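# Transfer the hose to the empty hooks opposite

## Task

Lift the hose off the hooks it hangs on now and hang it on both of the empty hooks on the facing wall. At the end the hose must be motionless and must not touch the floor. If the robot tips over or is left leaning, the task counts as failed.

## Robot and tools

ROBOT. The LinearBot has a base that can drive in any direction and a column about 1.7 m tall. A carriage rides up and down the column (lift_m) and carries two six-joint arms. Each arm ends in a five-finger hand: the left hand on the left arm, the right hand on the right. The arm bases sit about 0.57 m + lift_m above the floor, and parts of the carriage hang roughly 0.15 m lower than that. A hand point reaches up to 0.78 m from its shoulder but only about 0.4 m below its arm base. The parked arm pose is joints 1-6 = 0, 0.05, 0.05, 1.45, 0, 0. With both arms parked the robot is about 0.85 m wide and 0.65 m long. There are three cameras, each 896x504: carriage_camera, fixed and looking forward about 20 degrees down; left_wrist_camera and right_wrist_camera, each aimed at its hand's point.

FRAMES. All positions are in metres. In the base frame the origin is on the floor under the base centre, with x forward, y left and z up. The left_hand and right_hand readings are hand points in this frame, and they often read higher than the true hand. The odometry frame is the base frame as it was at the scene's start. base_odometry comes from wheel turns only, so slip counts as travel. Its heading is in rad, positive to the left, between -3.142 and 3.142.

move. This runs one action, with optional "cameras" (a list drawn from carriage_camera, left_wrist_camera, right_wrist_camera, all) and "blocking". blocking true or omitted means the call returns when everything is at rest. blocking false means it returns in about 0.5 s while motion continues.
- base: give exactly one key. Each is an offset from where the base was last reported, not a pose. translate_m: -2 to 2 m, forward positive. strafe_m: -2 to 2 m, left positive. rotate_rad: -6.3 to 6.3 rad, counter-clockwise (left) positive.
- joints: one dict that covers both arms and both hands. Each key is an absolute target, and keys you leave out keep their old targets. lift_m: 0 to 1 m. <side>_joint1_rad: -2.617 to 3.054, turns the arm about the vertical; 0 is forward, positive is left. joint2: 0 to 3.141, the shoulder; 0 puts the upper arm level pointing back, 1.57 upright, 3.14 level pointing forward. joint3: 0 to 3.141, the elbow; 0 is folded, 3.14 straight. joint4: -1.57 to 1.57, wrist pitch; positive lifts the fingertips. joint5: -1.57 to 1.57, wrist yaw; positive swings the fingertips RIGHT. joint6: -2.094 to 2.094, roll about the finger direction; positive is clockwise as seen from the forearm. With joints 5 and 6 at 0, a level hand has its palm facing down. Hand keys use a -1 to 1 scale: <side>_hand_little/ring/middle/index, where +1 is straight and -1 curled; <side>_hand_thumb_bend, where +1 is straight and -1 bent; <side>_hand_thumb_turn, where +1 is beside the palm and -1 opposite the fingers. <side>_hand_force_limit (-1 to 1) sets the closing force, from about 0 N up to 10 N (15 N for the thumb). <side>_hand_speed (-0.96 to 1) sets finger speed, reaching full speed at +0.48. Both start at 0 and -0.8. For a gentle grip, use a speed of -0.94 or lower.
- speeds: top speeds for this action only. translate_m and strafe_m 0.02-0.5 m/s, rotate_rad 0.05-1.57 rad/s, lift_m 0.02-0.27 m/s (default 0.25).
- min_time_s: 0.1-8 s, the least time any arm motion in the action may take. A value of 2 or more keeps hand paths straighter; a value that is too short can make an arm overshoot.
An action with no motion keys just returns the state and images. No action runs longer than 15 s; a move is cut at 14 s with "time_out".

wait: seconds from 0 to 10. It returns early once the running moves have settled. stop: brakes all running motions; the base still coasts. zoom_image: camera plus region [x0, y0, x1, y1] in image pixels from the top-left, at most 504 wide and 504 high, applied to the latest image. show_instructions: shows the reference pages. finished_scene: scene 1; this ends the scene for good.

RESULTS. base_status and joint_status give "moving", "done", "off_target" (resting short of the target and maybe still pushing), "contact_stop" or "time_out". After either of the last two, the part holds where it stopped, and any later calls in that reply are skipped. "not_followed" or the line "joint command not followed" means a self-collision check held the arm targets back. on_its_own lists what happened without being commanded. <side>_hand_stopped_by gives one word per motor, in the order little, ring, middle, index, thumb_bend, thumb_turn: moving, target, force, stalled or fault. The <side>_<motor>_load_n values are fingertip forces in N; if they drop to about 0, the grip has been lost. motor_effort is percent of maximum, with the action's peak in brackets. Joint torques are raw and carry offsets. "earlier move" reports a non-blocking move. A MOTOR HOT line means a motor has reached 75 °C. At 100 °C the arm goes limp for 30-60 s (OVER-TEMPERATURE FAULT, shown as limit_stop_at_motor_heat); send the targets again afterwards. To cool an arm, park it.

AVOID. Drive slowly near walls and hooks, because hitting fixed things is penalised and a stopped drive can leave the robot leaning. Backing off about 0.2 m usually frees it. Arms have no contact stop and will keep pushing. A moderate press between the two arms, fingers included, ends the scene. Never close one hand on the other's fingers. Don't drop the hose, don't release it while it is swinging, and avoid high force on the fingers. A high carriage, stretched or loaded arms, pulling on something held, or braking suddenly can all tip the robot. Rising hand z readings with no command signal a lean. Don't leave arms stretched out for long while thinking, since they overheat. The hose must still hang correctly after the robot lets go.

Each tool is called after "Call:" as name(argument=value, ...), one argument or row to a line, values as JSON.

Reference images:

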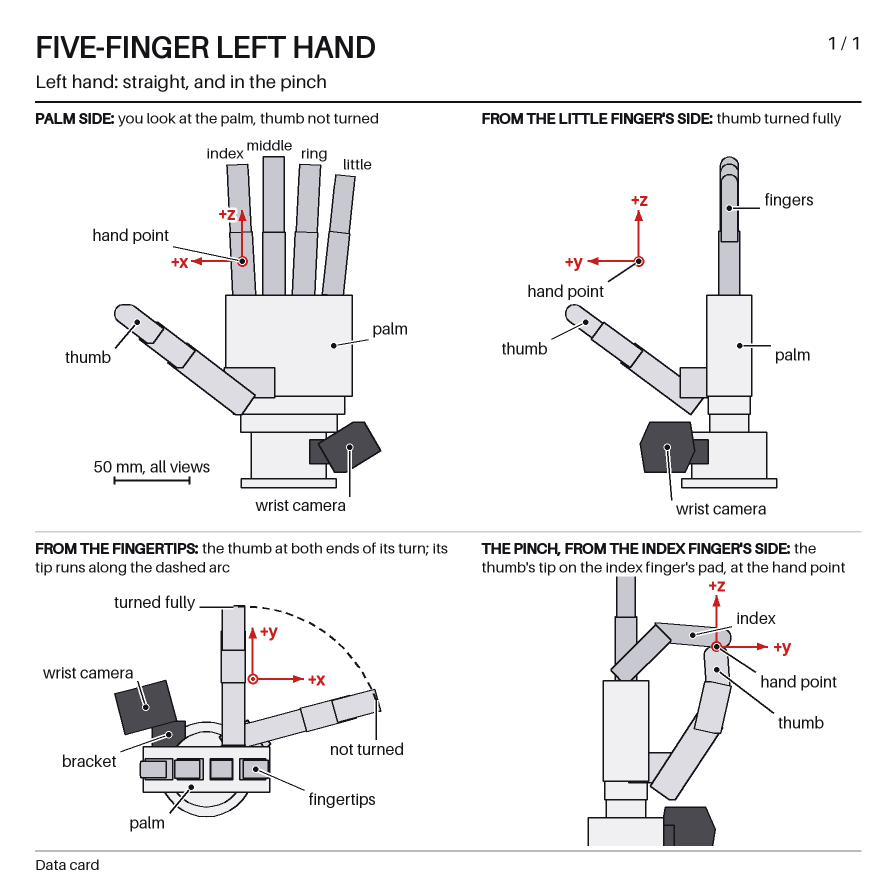

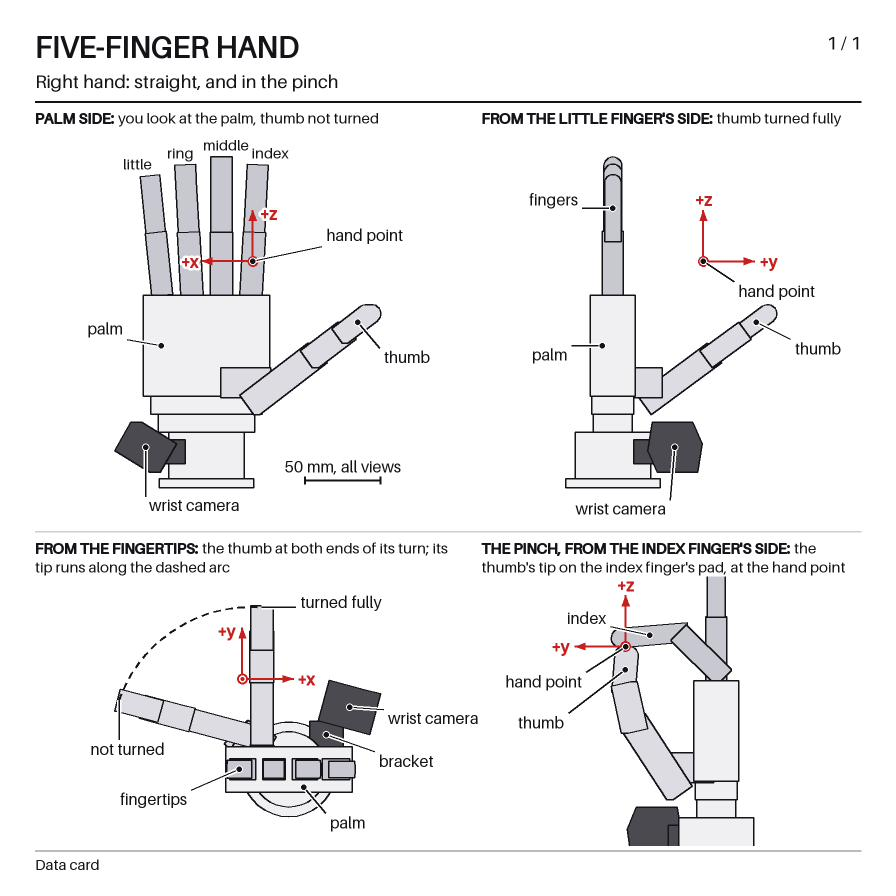

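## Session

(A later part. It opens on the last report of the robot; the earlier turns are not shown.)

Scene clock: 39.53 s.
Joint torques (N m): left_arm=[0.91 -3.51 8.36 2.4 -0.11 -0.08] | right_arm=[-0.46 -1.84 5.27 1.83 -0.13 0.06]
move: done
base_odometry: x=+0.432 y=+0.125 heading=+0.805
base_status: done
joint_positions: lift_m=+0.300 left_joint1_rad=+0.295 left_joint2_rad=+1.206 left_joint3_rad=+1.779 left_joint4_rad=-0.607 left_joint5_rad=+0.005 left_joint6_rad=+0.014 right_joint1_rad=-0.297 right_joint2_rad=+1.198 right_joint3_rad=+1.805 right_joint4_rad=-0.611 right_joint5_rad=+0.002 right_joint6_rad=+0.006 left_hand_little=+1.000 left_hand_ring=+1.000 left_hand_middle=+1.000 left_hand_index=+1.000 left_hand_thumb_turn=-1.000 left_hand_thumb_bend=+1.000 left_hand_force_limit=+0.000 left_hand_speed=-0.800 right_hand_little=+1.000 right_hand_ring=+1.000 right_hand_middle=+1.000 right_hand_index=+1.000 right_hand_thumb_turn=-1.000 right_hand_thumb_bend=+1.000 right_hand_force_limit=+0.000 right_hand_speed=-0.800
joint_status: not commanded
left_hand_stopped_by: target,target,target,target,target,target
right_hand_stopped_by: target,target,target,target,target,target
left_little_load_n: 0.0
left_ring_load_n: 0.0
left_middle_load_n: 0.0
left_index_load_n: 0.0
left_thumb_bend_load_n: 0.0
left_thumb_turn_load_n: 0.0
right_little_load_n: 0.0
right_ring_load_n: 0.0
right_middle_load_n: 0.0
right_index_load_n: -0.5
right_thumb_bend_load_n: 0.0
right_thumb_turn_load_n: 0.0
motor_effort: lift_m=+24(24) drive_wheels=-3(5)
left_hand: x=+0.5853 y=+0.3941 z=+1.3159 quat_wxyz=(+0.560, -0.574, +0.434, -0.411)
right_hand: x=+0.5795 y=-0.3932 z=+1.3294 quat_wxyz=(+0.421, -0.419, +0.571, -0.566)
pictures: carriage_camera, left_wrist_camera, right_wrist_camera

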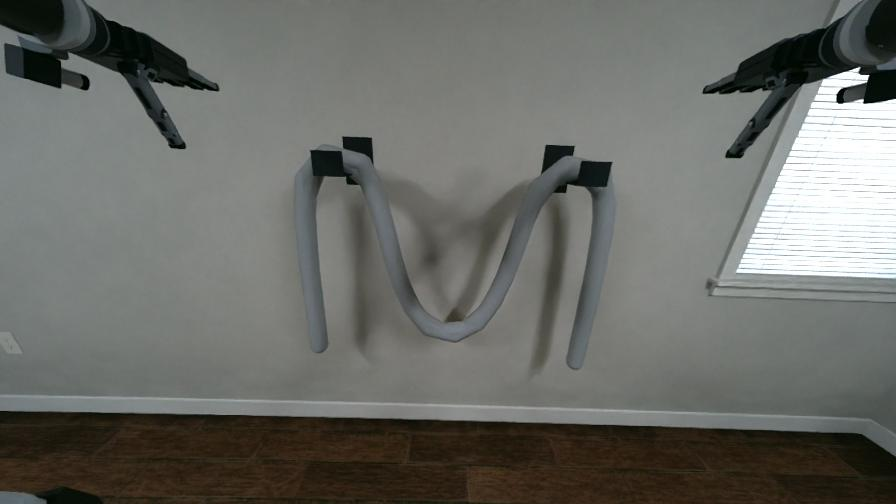

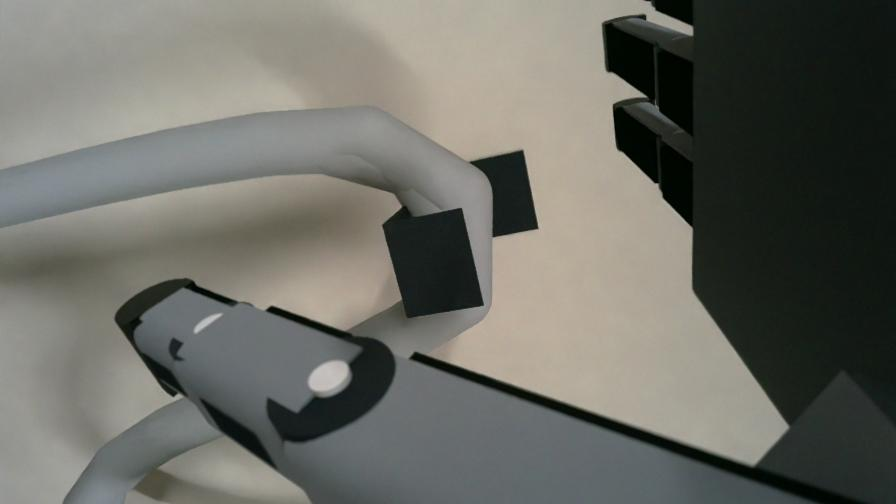

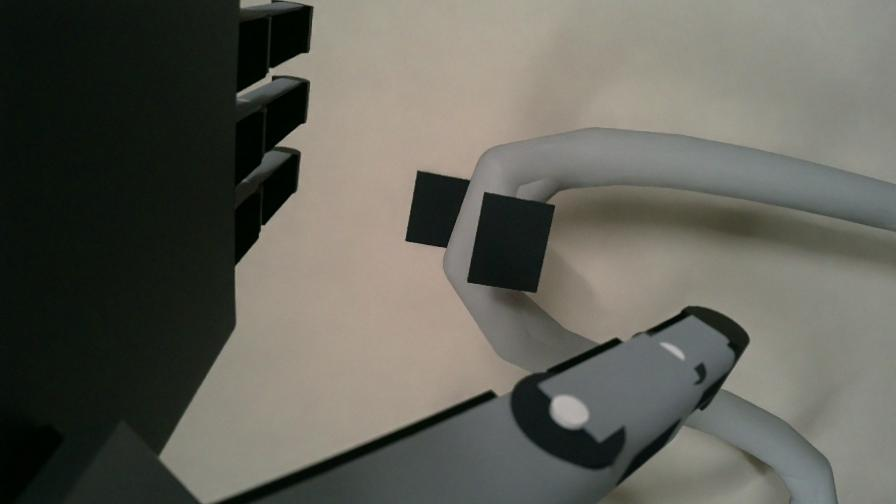

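Call:
move(
  joints={"lift_m": 0.6},
)

Call:
move(
  joints={"left_joint1_rad": 0.6, "left_joint5_rad": 0.6, "left_joint2_rad": 1.78, "left_joint3_rad": 1.18, "left_joint4_rad": 0.6, "left_joint6_rad": -1.2, "right_joint1_rad": -0.6, "right_joint5_rad": -0.6, "right_joint2_rad": 1.78, "right_joint3_rad": 1.18, "right_joint4_rad": 0.6, "right_joint6_rad": 1.2},
  min_time_s=2,
  cameras=["all"],
)

Scene clock: 47.83 s.
Joint torques (N m): left_arm=[0.87 -3.47 8.39 2.32 -0.11 -0.08] | right_arm=[-0.43 -1.8 5.23 1.73 -0.13 0.05]
move: done
base_odometry: x=+0.432 y=+0.125 heading=+0.805
base_status: not commanded
joint_positions: lift_m=+0.600 left_joint1_rad=+0.295 left_joint2_rad=+1.206 left_joint3_rad=+1.779 left_joint4_rad=-0.601 left_joint5_rad=+0.005 left_joint6_rad=+0.014 right_joint1_rad=-0.297 right_joint2_rad=+1.198 right_joint3_rad=+1.805 right_joint4_rad=-0.603 right_joint5_rad=+0.002 right_joint6_rad=+0.006 left_hand_little=+1.000 left_hand_ring=+1.000 left_hand_middle=+1.000 left_hand_index=+1.000 left_hand_thumb_turn=-1.000 left_hand_thumb_bend=+1.000 left_hand_force_limit=+0.000 left_hand_speed=-0.800 right_hand_little=+1.000 right_hand_ring=+1.000 right_hand_middle=+1.000 right_hand_index=+1.000 right_hand_thumb_turn=-1.000 right_hand_thumb_bend=+1.000 right_hand_force_limit=+0.000 right_hand_speed=-0.800
joint_status: all done
left_hand_stopped_by: target,target,target,target,target,target
right_hand_stopped_by: target,target,target,target,target,target
left_little_load_n: 0.0
left_ring_load_n: 0.0
left_middle_load_n: 0.0
left_index_load_n: 0.0
left_thumb_bend_load_n: 0.0
left_thumb_turn_load_n: 0.0
right_little_load_n: 0.0
right_ring_load_n: 0.0
right_middle_load_n: 0.0
right_index_load_n: 0.0
right_thumb_bend_load_n: 0.0
right_thumb_turn_load_n: 0.0
motor_effort: lift_m=+24(29) drive_wheels=-3(3)
left_hand: x=+0.5857 y=+0.3942 z=+1.6177 quat_wxyz=(+0.562, -0.572, +0.432, -0.413)
right_hand: x=+0.5799 y=-0.3933 z=+1.6316 quat_wxyz=(+0.423, -0.418, +0.569, -0.569)
pictures: none

Scene clock: 50.30 s.
Joint torques (N m): left_arm=[1.03 -9.06 6.54 2.31 0.09 -0.12] | right_arm=[-0.59 -6.95 6.22 1.73 -0.2 0.24]
move: done
base_odometry: x=+0.432 y=+0.125 heading=+0.805
base_status: not commanded
joint_positions: lift_m=+0.600 left_joint1_rad=+0.593 left_joint2_rad=+1.773 left_joint3_rad=+1.194 left_joint4_rad=+0.583 left_joint5_rad=+0.589 left_joint6_rad=-1.184 right_joint1_rad=-0.594 right_joint2_rad=+1.770 right_joint3_rad=+1.191 right_joint4_rad=+0.582 right_joint5_rad=-0.592 right_joint6_rad=+1.189 left_hand_little=+1.000 left_hand_ring=+1.000 left_hand_middle=+1.000 left_hand_index=+1.000 left_hand_thumb_turn=-1.000 left_hand_thumb_bend=+1.000 left_hand_force_limit=+0.000 left_hand_speed=-0.800 right_hand_little=+1.000 right_hand_ring=+1.000 right_hand_middle=+1.000 right_hand_index=+1.000 right_hand_thumb_turn=-1.000 right_hand_thumb_bend=+1.000 right_hand_force_limit=+0.000 right_hand_speed=-0.800
joint_status: all done
left_hand_stopped_by: target,target,target,target,target,target
right_hand_stopped_by: target,target,target,target,target,target
left_little_load_n: 0.0
left_ring_load_n: 0.0
left_middle_load_n: 0.0
left_index_load_n: 0.0
left_thumb_bend_load_n: 0.0
left_thumb_turn_load_n: -0.5
right_little_load_n: 0.0
right_ring_load_n: 0.0
right_middle_load_n: 0.0
right_index_load_n: 0.0
right_thumb_bend_load_n: 0.0
right_thumb_turn_load_n: -0.5
motor_effort: lift_m=+24(24) drive_wheels=-3(3)
left_hand: x=+0.7408 y=+0.4661 z=+1.4373 quat_wxyz=(+0.138, -0.693, +0.135, -0.695)
right_hand: x=+0.7398 y=-0.4660 z=+1.4376 quat_wxyz=(+0.695, -0.134, +0.693, -0.136)
pictures: carriage_camera, left_wrist_camera, right_wrist_camera

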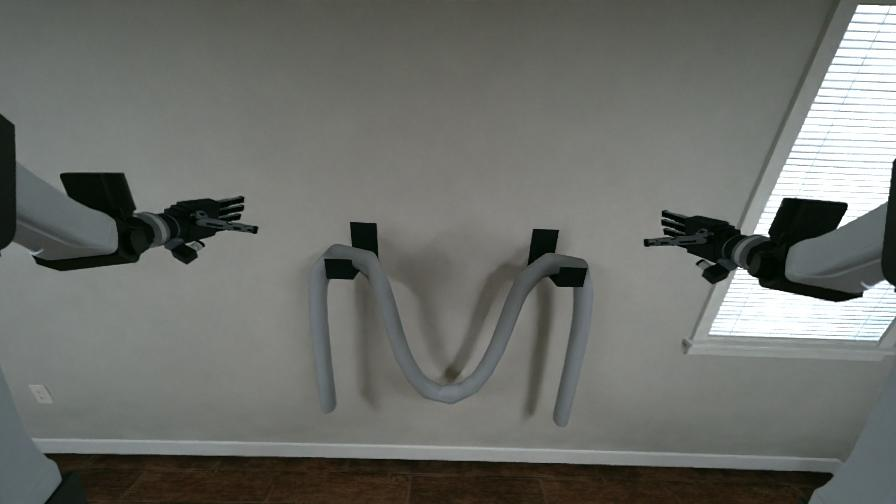

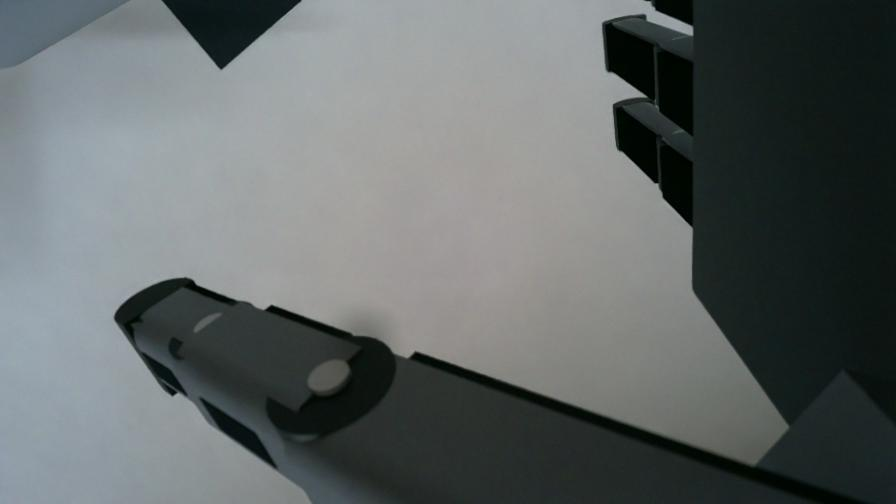

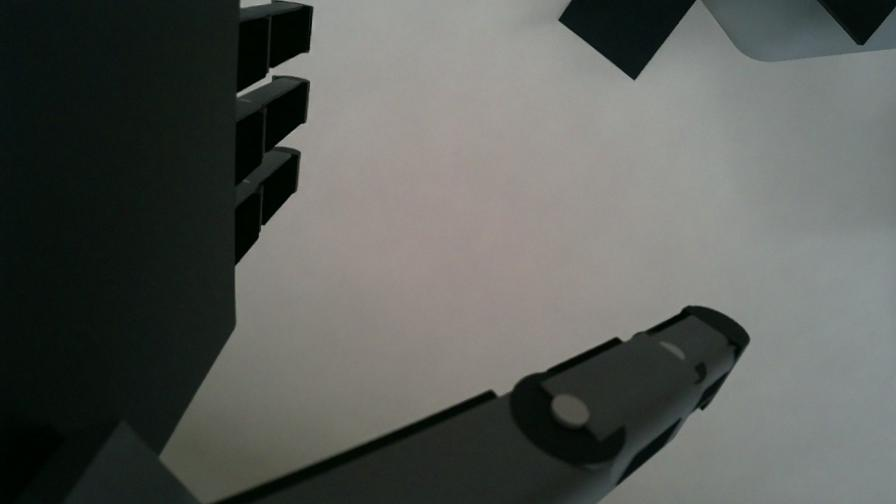

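Call:
zoom_image(
  camera="carriage_camera",
  region=[120, 160, 420, 320],
)

Call:
zoom_image(
  camera="carriage_camera",
  region=[500, 160, 800, 320],
)

Scaled by 1.680 from the camera's image (finer frame: 1280x720).

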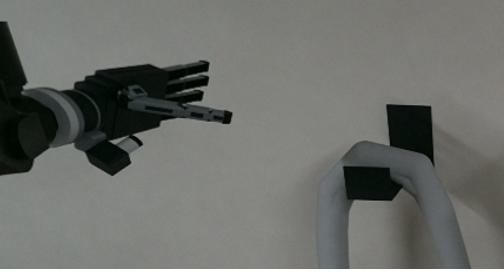

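Scaled by 1.680 from the camera's image (finer frame: 1280x720).

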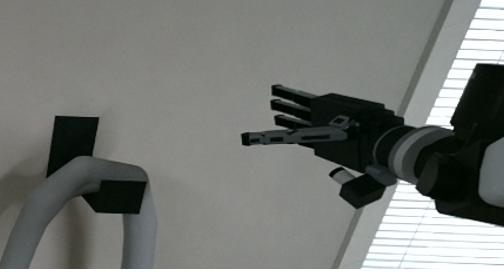

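Call:
move(
  base={"strafe_m": -0.022},
  speeds={"strafe_m": 0.1},
)

Call:
move(
  base={"translate_m": 0.19},
  speeds={"translate_m": 0.15},
  cameras=["all"],
)

Call:
zoom_image(
  camera="carriage_camera",
  region=[250, 200, 450, 340],
)

Call:
zoom_image(
  camera="carriage_camera",
  region=[470, 200, 670, 340],
)

Scene clock: 56.00 s.
Joint torques (N m): left_arm=[0.88 -9.1 6.57 2.22 0.05 -0.11] | right_arm=[-0.32 -6.98 6.2 1.67 -0.18 0.25]
move: done
base_odometry: x=+0.448 y=+0.110 heading=+0.805
base_status: done
joint_positions: lift_m=+0.600 left_joint1_rad=+0.595 left_joint2_rad=+1.773 left_joint3_rad=+1.194 left_joint4_rad=+0.590 left_joint5_rad=+0.593 left_joint6_rad=-1.185 right_joint1_rad=-0.598 right_joint2_rad=+1.770 right_joint3_rad=+1.191 right_joint4_rad=+0.587 right_joint5_rad=-0.596 right_joint6_rad=+1.190 left_hand_little=+1.000 left_hand_ring=+1.000 left_hand_middle=+1.000 left_hand_index=+1.000 left_hand_thumb_turn=-1.000 left_hand_thumb_bend=+1.000 left_hand_force_limit=+0.000 left_hand_speed=-0.800 right_hand_little=+1.000 right_hand_ring=+1.000 right_hand_middle=+1.000 right_hand_index=+1.000 right_hand_thumb_turn=-1.000 right_hand_thumb_bend=+1.000 right_hand_force_limit=+0.000 right_hand_speed=-0.800
joint_status: not commanded
left_hand_stopped_by: target,target,target,target,target,target
right_hand_stopped_by: target,target,target,target,target,target
left_little_load_n: 0.0
left_ring_load_n: 0.0
left_middle_load_n: 0.0
left_index_load_n: 0.0
left_thumb_bend_load_n: 0.0
left_thumb_turn_load_n: 0.0
right_little_load_n: 0.0
right_ring_load_n: 0.0
right_middle_load_n: 0.0
right_index_load_n: 0.0
right_thumb_bend_load_n: 0.0
right_thumb_turn_load_n: -0.5
motor_effort: lift_m=+24(24) drive_wheels=+1(6)
left_hand: x=+0.7402 y=+0.4665 z=+1.4385 quat_wxyz=(+0.139, -0.691, +0.136, -0.697)
right_hand: x=+0.7389 y=-0.4672 z=+1.4384 quat_wxyz=(+0.696, -0.134, +0.692, -0.136)
pictures: none

Scene clock: 58.17 s.
Joint torques (N m): left_arm=[0.76 -9.16 6.57 2.22 0.04 -0.11] | right_arm=[-0.29 -7.06 6.22 1.65 -0.17 0.23]
move: done
base_odometry: x=+0.580 y=+0.247 heading=+0.805
base_status: done
joint_positions: lift_m=+0.600 left_joint1_rad=+0.596 left_joint2_rad=+1.774 left_joint3_rad=+1.194 left_joint4_rad=+0.591 left_joint5_rad=+0.594 left_joint6_rad=-1.185 right_joint1_rad=-0.599 right_joint2_rad=+1.771 right_joint3_rad=+1.191 right_joint4_rad=+0.589 right_joint5_rad=-0.596 right_joint6_rad=+1.190 left_hand_little=+1.000 left_hand_ring=+1.000 left_hand_middle=+1.000 left_hand_index=+1.000 left_hand_thumb_turn=-1.000 left_hand_thumb_bend=+1.000 left_hand_force_limit=+0.000 left_hand_speed=-0.800 right_hand_little=+1.000 right_hand_ring=+1.000 right_hand_middle=+1.000 right_hand_index=+1.000 right_hand_thumb_turn=-1.000 right_hand_thumb_bend=+1.000 right_hand_force_limit=+0.000 right_hand_speed=-0.800
joint_status: not commanded
left_hand_stopped_by: target,target,target,target,target,target
right_hand_stopped_by: target,target,target,target,target,target
left_little_load_n: 0.0
left_ring_load_n: 0.0
left_middle_load_n: 0.0
left_index_load_n: -0.5
left_thumb_bend_load_n: 0.0
left_thumb_turn_load_n: -0.5
right_little_load_n: 0.0
right_ring_load_n: 0.0
right_middle_load_n: 0.0
right_index_load_n: 0.0
right_thumb_bend_load_n: 0.0
right_thumb_turn_load_n: 0.0
motor_effort: lift_m=+24(24) drive_wheels=-3(9)
left_hand: x=+0.7402 y=+0.4668 z=+1.4385 quat_wxyz=(+0.139, -0.690, +0.136, -0.697)
right_hand: x=+0.7389 y=-0.4673 z=+1.4386 quat_wxyz=(+0.697, -0.134, +0.691, -0.137)
pictures: carriage_camera, left_wrist_camera, right_wrist_camera

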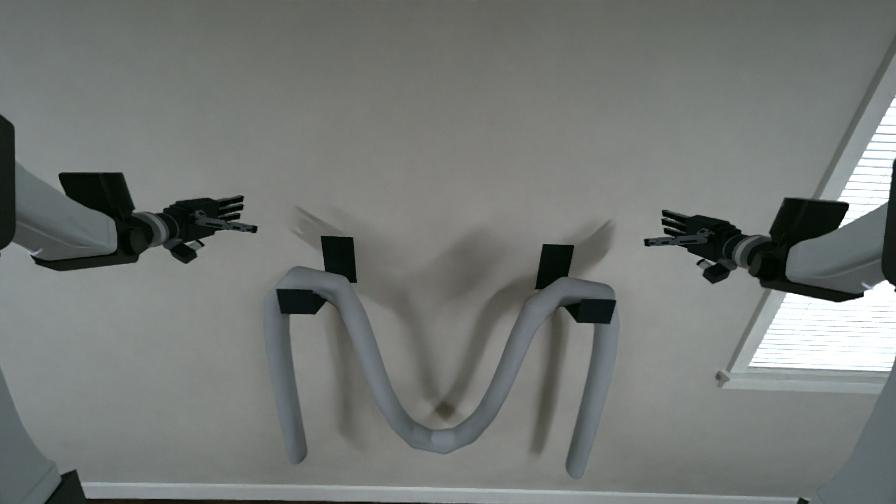

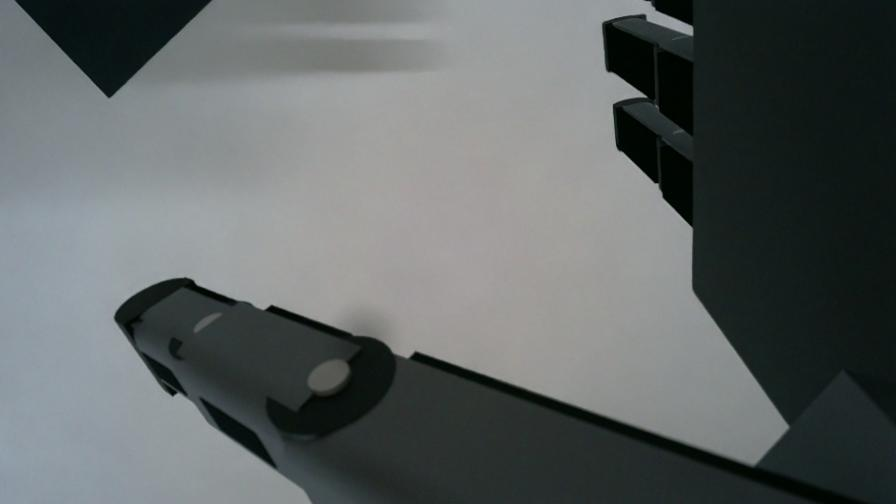

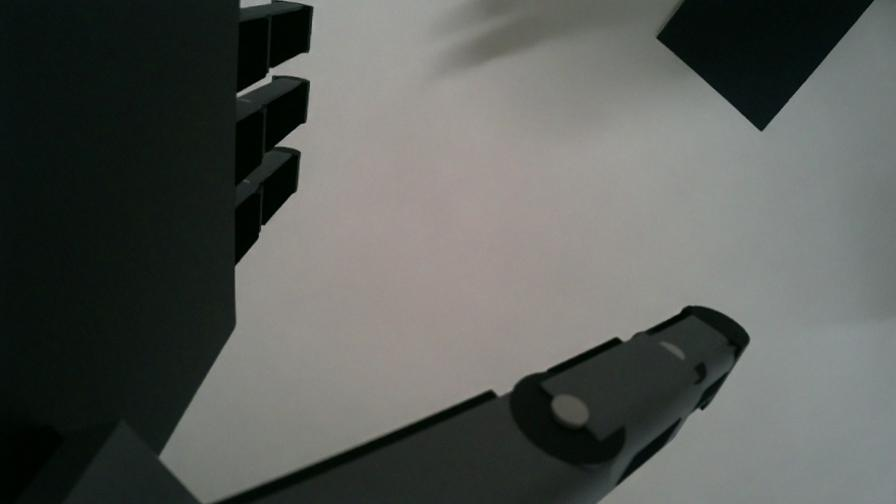

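Scaled by 2.520 from the camera's image (finer frame: 1280x720).

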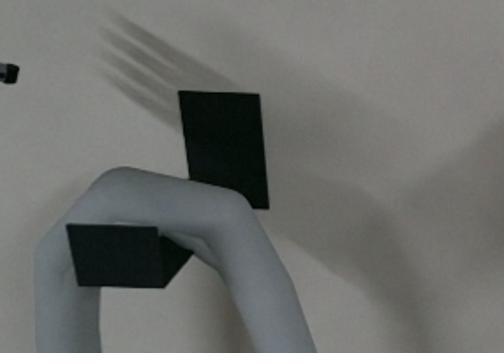

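Scaled by 2.520 from the camera's image (finer frame: 1280x720).

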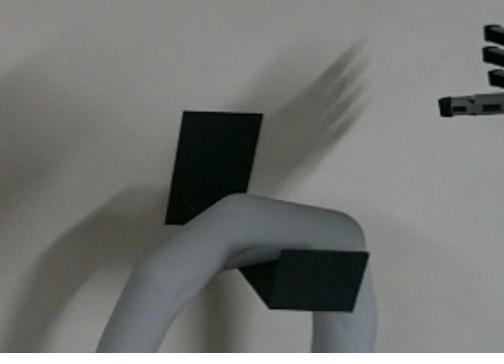

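Call:
zoom_image(
  camera="carriage_camera",
  region=[240, 380, 360, 480],
)

Call:
zoom_image(
  camera="carriage_camera",
  region=[540, 280, 660, 380],
)

Call:
zoom_image(
  camera="carriage_camera",
  region=[240, 260, 360, 360],
)

Scaled by 4.200 from the camera's image (finer frame: 1280x720).

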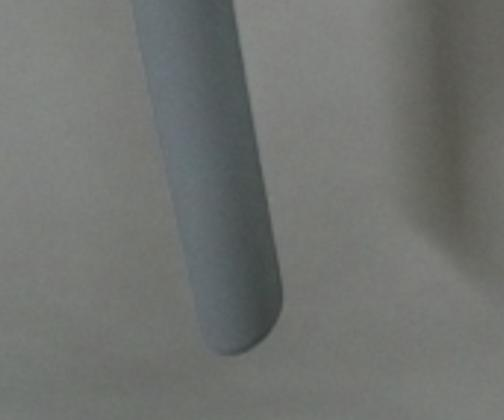

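Scaled by 4.200 from the camera's image (finer frame: 1280x720).

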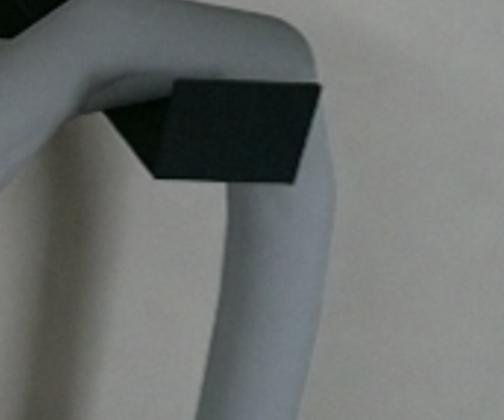

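Scaled by 4.200 from the camera's image (finer frame: 1280x720).

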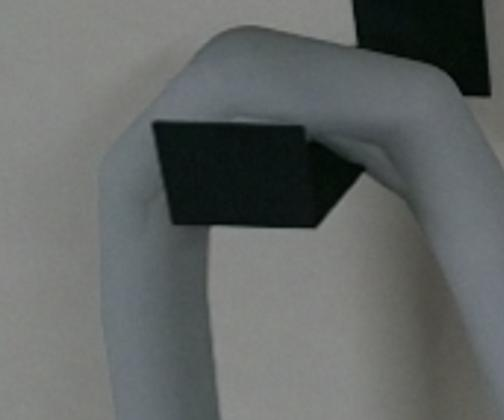

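Call:
move(
  joints={"left_joint1_rad": 0.774, "left_joint5_rad": 0.774, "left_joint2_rad": 1.937, "left_joint3_rad": 1.476, "left_joint4_rad": 0.461, "left_joint6_rad": -1.405, "right_joint1_rad": -0.70, "right_joint5_rad": -0.70, "right_joint2_rad": 1.909, "right_joint3_rad": 1.404, "right_joint4_rad": 0.505, "right_joint6_rad": 1.45},
  min_time_s=2,
)

Call:
move(
  joints={"lift_m": 0.34},
  speeds={"lift_m": 0.1},
  cameras=["all"],
)

Scene clock: 63.97 s.
Joint torques (N m): left_arm=[1.09 -10.15 11.56 1.91 0.11 -0.13] | right_arm=[-0.68 -7.66 10.39 1.51 -0.23 0.23]
move: done
base_odometry: x=+0.580 y=+0.247 heading=+0.805
base_status: not commanded
joint_positions: lift_m=+0.600 left_joint1_rad=+0.767 left_joint2_rad=+1.926 left_joint3_rad=+1.438 left_joint4_rad=+0.470 left_joint5_rad=+0.764 left_joint6_rad=-1.390 right_joint1_rad=-0.694 right_joint2_rad=+1.896 right_joint3_rad=+1.368 right_joint4_rad=+0.510 right_joint5_rad=-0.692 right_joint6_rad=+1.440 left_hand_little=+1.000 left_hand_ring=+1.000 left_hand_middle=+1.000 left_hand_index=+1.000 left_hand_thumb_turn=-1.000 left_hand_thumb_bend=+1.000 left_hand_force_limit=+0.000 left_hand_speed=-0.800 right_hand_little=+1.000 right_hand_ring=+1.000 right_hand_middle=+1.000 right_hand_index=+1.000 right_hand_thumb_turn=-1.000 right_hand_thumb_bend=+1.000 right_hand_force_limit=+0.000 right_hand_speed=-0.800
joint_status: all done
left_hand_stopped_by: target,target,target,target,target,target
right_hand_stopped_by: target,target,target,target,target,target
left_little_load_n: 0.0
left_ring_load_n: 0.0
left_middle_load_n: 0.0
left_index_load_n: 0.0
left_thumb_bend_load_n: 0.0
left_thumb_turn_load_n: -0.5
right_little_load_n: 0.0
right_ring_load_n: 0.0
right_middle_load_n: 0.0
right_index_load_n: 0.0
right_thumb_bend_load_n: 0.0
right_thumb_turn_load_n: 0.0
motor_effort: lift_m=+23(24) drive_wheels=-2(2)
left_hand: x=+0.7318 y=+0.5525 z=+1.4578 quat_wxyz=(+0.060, -0.709, +0.059, -0.700)
right_hand: x=+0.7448 y=-0.5235 z=+1.4537 quat_wxyz=(+0.701, -0.042, +0.711, -0.043)
pictures: none

Scene clock: 66.97 s.
Joint torques (N m): left_arm=[1.1 -10.93 10.59 2.01 0.09 -0.11] | right_arm=[-0.7 -8.39 9.68 1.58 -0.21 0.24]
move: done
base_odometry: x=+0.580 y=+0.247 heading=+0.805
base_status: not commanded
joint_positions: lift_m=+0.340 left_joint1_rad=+0.767 left_joint2_rad=+1.935 left_joint3_rad=+1.448 left_joint4_rad=+0.461 left_joint5_rad=+0.765 left_joint6_rad=-1.391 right_joint1_rad=-0.694 right_joint2_rad=+1.903 right_joint3_rad=+1.377 right_joint4_rad=+0.501 right_joint5_rad=-0.694 right_joint6_rad=+1.441 left_hand_little=+1.000 left_hand_ring=+1.000 left_hand_middle=+1.000 left_hand_index=+1.000 left_hand_thumb_turn=-1.000 left_hand_thumb_bend=+1.000 left_hand_force_limit=+0.000 left_hand_speed=-0.800 right_hand_little=+1.000 right_hand_ring=+1.000 right_hand_middle=+1.000 right_hand_index=+1.000 right_hand_thumb_turn=-1.000 right_hand_thumb_bend=+1.000 right_hand_force_limit=+0.000 right_hand_speed=-0.800
joint_status: all done
left_hand_stopped_by: target,target,target,target,target,target
right_hand_stopped_by: target,target,target,target,target,target
left_little_load_n: 0.0
left_ring_load_n: 0.0
left_middle_load_n: 0.0
left_index_load_n: 0.0
left_thumb_bend_load_n: 0.0
left_thumb_turn_load_n: -0.5
right_little_load_n: 0.0
right_ring_load_n: 0.0
right_middle_load_n: 0.0
right_index_load_n: 0.0
right_thumb_bend_load_n: 0.0
right_thumb_turn_load_n: -0.5
motor_effort: lift_m=+25(25) drive_wheels=-2(2)
left_hand: x=+0.7333 y=+0.5539 z=+1.1959 quat_wxyz=(+0.057, -0.711, +0.057, -0.698)
right_hand: x=+0.7463 y=-0.5244 z=+1.1923 quat_wxyz=(+0.699, -0.041, +0.713, -0.040)
pictures: carriage_camera, left_wrist_camera, right_wrist_camera

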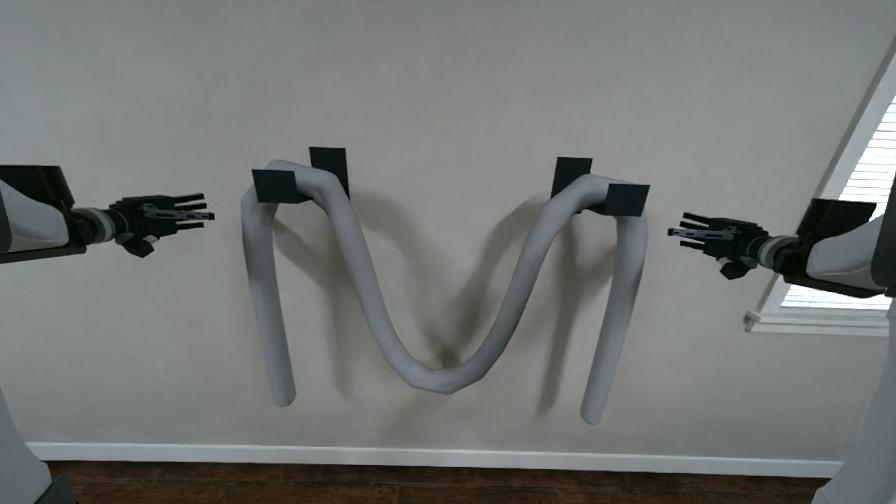

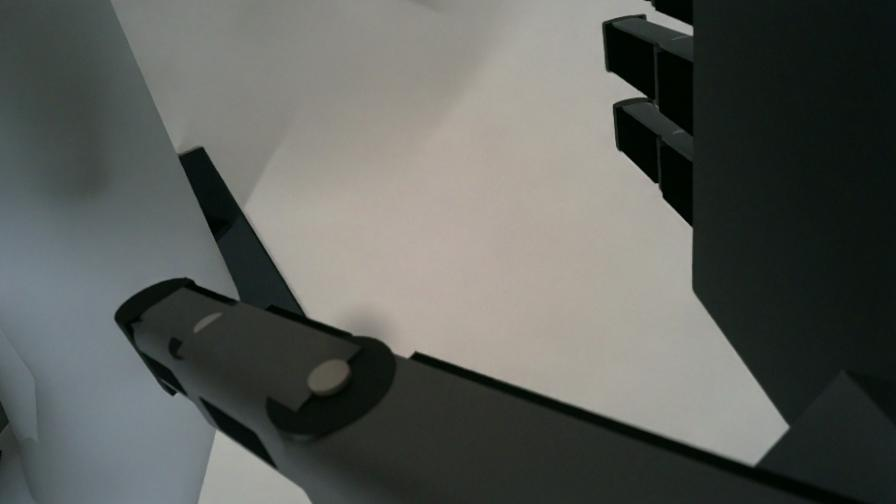

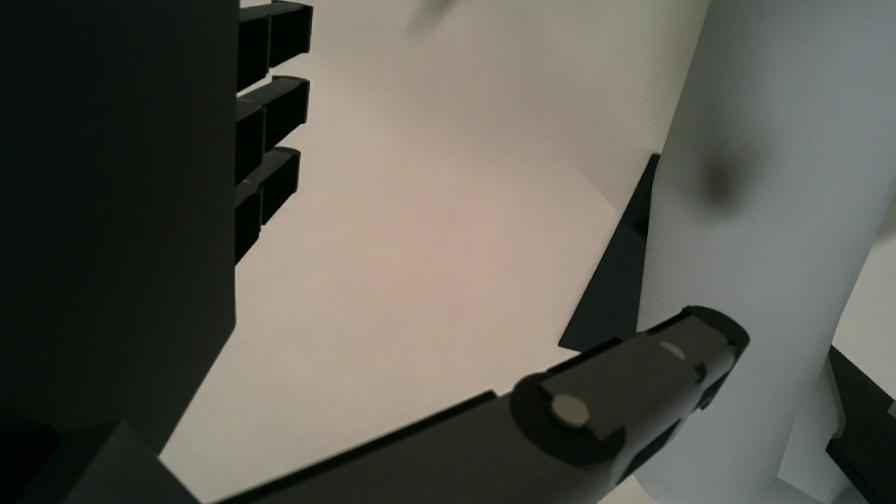

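Call:
zoom_image(
  camera="carriage_camera",
  region=[120, 130, 360, 300],
)

Call:
zoom_image(
  camera="carriage_camera",
  region=[540, 130, 780, 300],
)

Scaled by 2.100 from the camera's image (finer frame: 1280x720).

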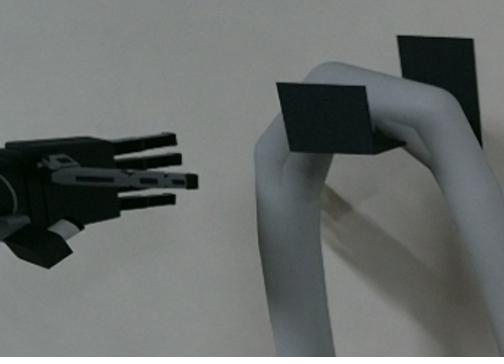

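Scaled by 2.100 from the camera's image (finer frame: 1280x720).

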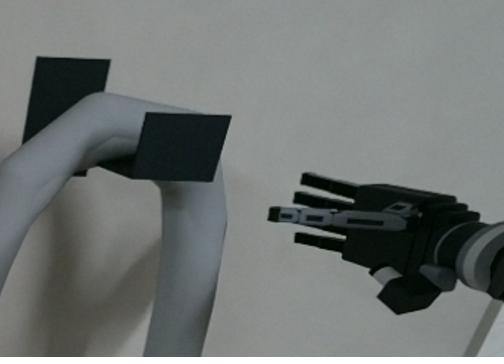

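Call:
move(
  joints={"left_joint1_rad": 0.797, "left_joint5_rad": 0.797, "left_joint2_rad": 1.889, "left_joint3_rad": 1.45, "left_joint4_rad": 0.438, "right_joint1_rad": -0.716, "right_joint5_rad": -0.716, "right_joint2_rad": 1.871, "right_joint3_rad": 1.394, "right_joint4_rad": 0.477},
  min_time_s=1,
)

Call:
move(
  joints={"left_joint1_rad": 0.645, "left_joint5_rad": 0.645, "left_joint2_rad": 1.741, "left_joint3_rad": 1.221, "left_joint4_rad": 0.52, "right_joint1_rad": -0.56, "right_joint5_rad": -0.56, "right_joint2_rad": 1.727, "right_joint3_rad": 1.181, "right_joint4_rad": 0.546},
  min_time_s=2,
  cameras=["all"],
)

Call:
zoom_image(
  camera="carriage_camera",
  region=[120, 130, 360, 300],
)

Call:
zoom_image(
  camera="carriage_camera",
  region=[540, 130, 780, 300],
)

Scene clock: 69.67 s.
Joint torques (N m): left_arm=[1.1 -14.46 8.14 1.89 0.11 -0.12] | right_arm=[-0.66 -11.58 8.75 1.49 -0.24 0.24]
move: done
base_odometry: x=+0.580 y=+0.247 heading=+0.805
base_status: not commanded
joint_positions: lift_m=+0.340 left_joint1_rad=+0.789 left_joint2_rad=+1.925 left_joint3_rad=+1.448 left_joint4_rad=+0.446 left_joint5_rad=+0.787 left_joint6_rad=-1.391 right_joint1_rad=-0.710 right_joint2_rad=+1.903 right_joint3_rad=+1.377 right_joint4_rad=+0.481 right_joint5_rad=-0.708 right_joint6_rad=+1.441 left_hand_little=+1.000 left_hand_ring=+1.000 left_hand_middle=+1.000 left_hand_index=+1.000 left_hand_thumb_turn=-1.000 left_hand_thumb_bend=+1.000 left_hand_force_limit=+0.000 left_hand_speed=-0.800 right_hand_little=+1.000 right_hand_ring=+1.000 right_hand_middle=+1.000 right_hand_index=+1.000 right_hand_thumb_turn=-1.000 right_hand_thumb_bend=+1.000 right_hand_force_limit=+0.000 right_hand_speed=-0.800
joint_status: all done
left_hand_stopped_by: target,target,target,target,target,target
right_hand_stopped_by: target,target,target,target,target,target
left_little_load_n: 0.0
left_ring_load_n: 0.0
left_middle_load_n: 0.0
left_index_load_n: 0.0
left_thumb_bend_load_n: 0.0
left_thumb_turn_load_n: 0.0
right_little_load_n: 0.0
right_ring_load_n: 0.0
right_middle_load_n: 0.0
right_index_load_n: 0.0
right_thumb_bend_load_n: 0.0
right_thumb_turn_load_n: 0.0
motor_effort: lift_m=+24(25) drive_wheels=-2(2)
left_hand: x=+0.7255 y=+0.5595 z=+1.1982 quat_wxyz=(+0.056, -0.713, +0.056, -0.697)
right_hand: x=+0.7423 y=-0.5300 z=+1.1888 quat_wxyz=(+0.694, -0.036, +0.718, -0.036)
pictures: none

Scene clock: 71.97 s.
Joint torques (N m): left_arm=[-0.29 -12.88 6.43 2.25 -0.11 -0.13] | right_arm=[0.4 -11 6.12 1.75 -0.03 0.24]
move: done
base_odometry: x=+0.580 y=+0.247 heading=+0.805
base_status: not commanded
joint_positions: lift_m=+0.340 left_joint1_rad=+0.652 left_joint2_rad=+1.774 left_joint3_rad=+1.237 left_joint4_rad=+0.504 left_joint5_rad=+0.656 left_joint6_rad=-1.391 right_joint1_rad=-0.566 right_joint2_rad=+1.764 right_joint3_rad=+1.193 right_joint4_rad=+0.529 right_joint5_rad=-0.568 right_joint6_rad=+1.441 left_hand_little=+1.000 left_hand_ring=+1.000 left_hand_middle=+1.000 left_hand_index=+1.000 left_hand_thumb_turn=-1.000 left_hand_thumb_bend=+1.000 left_hand_force_limit=+0.000 left_hand_speed=-0.800 right_hand_little=+1.000 right_hand_ring=+1.000 right_hand_middle=+1.000 right_hand_index=+1.000 right_hand_thumb_turn=-1.000 right_hand_thumb_bend=+1.000 right_hand_force_limit=+0.000 right_hand_speed=-0.800
joint_status: all done
left_hand_stopped_by: target,target,target,target,target,target
right_hand_stopped_by: target,target,target,target,target,target
left_little_load_n: 0.0
left_ring_load_n: 0.0
left_middle_load_n: 0.0
left_index_load_n: 0.0
left_thumb_bend_load_n: 0.0
left_thumb_turn_load_n: 0.0
right_little_load_n: 0.0
right_ring_load_n: 0.0
right_middle_load_n: 0.0
right_index_load_n: 0.0
right_thumb_bend_load_n: 0.0
right_thumb_turn_load_n: 0.0
motor_effort: lift_m=+25(25) drive_wheels=-2(2)
left_hand: x=+0.7304 y=+0.4886 z=+1.1934 quat_wxyz=(+0.054, -0.714, +0.058, -0.695)
right_hand: x=+0.7455 y=-0.4596 z=+1.1870 quat_wxyz=(+0.694, -0.040, +0.718, -0.036)
pictures: carriage_camera, left_wrist_camera, right_wrist_camera

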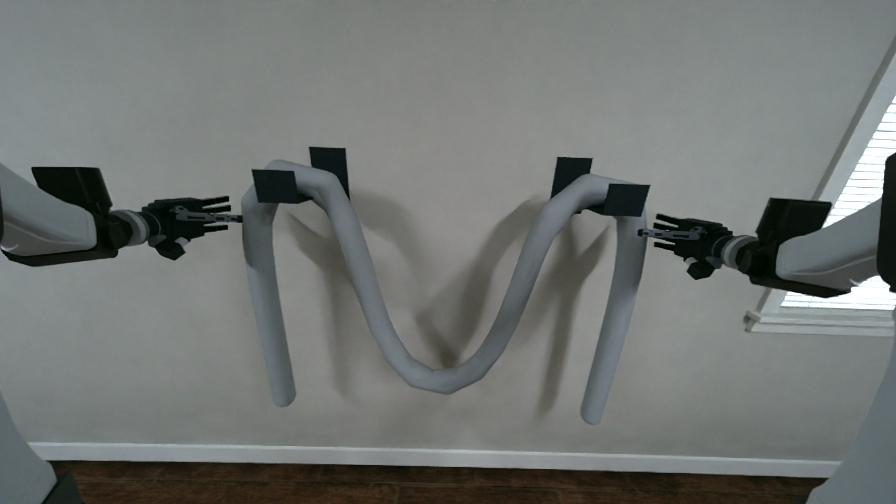

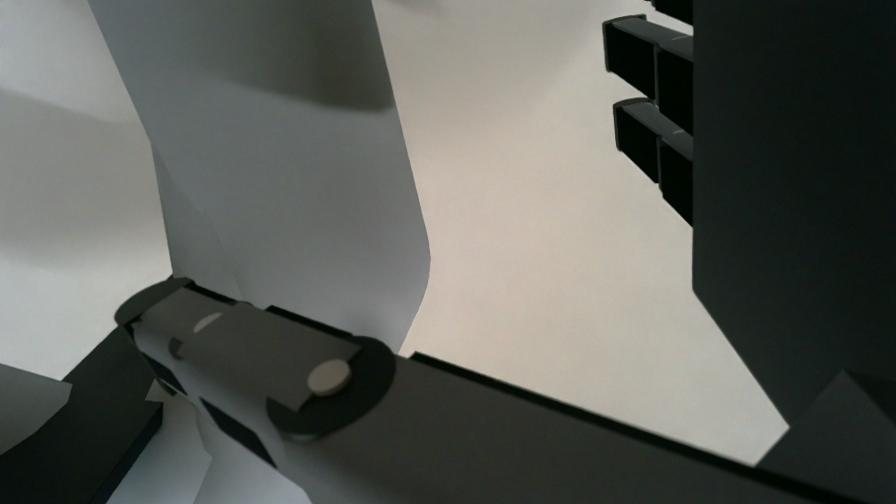

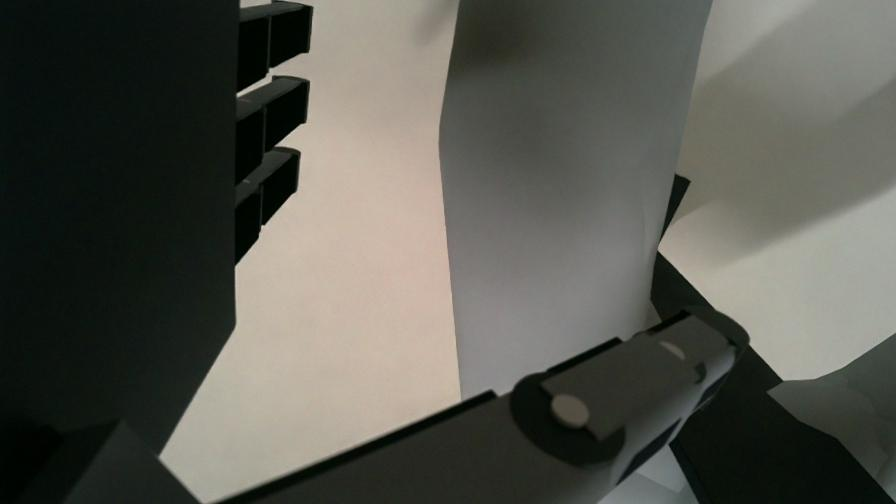

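Scaled by 2.100 from the camera's image (finer frame: 1280x720).

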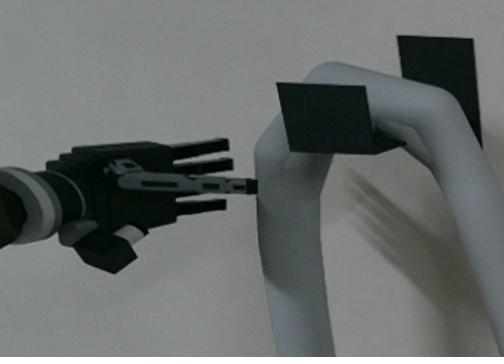

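Scaled by 2.100 from the camera's image (finer frame: 1280x720).

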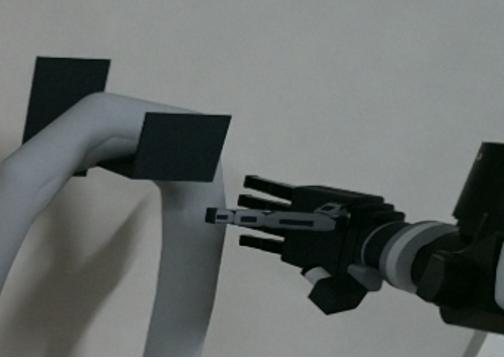

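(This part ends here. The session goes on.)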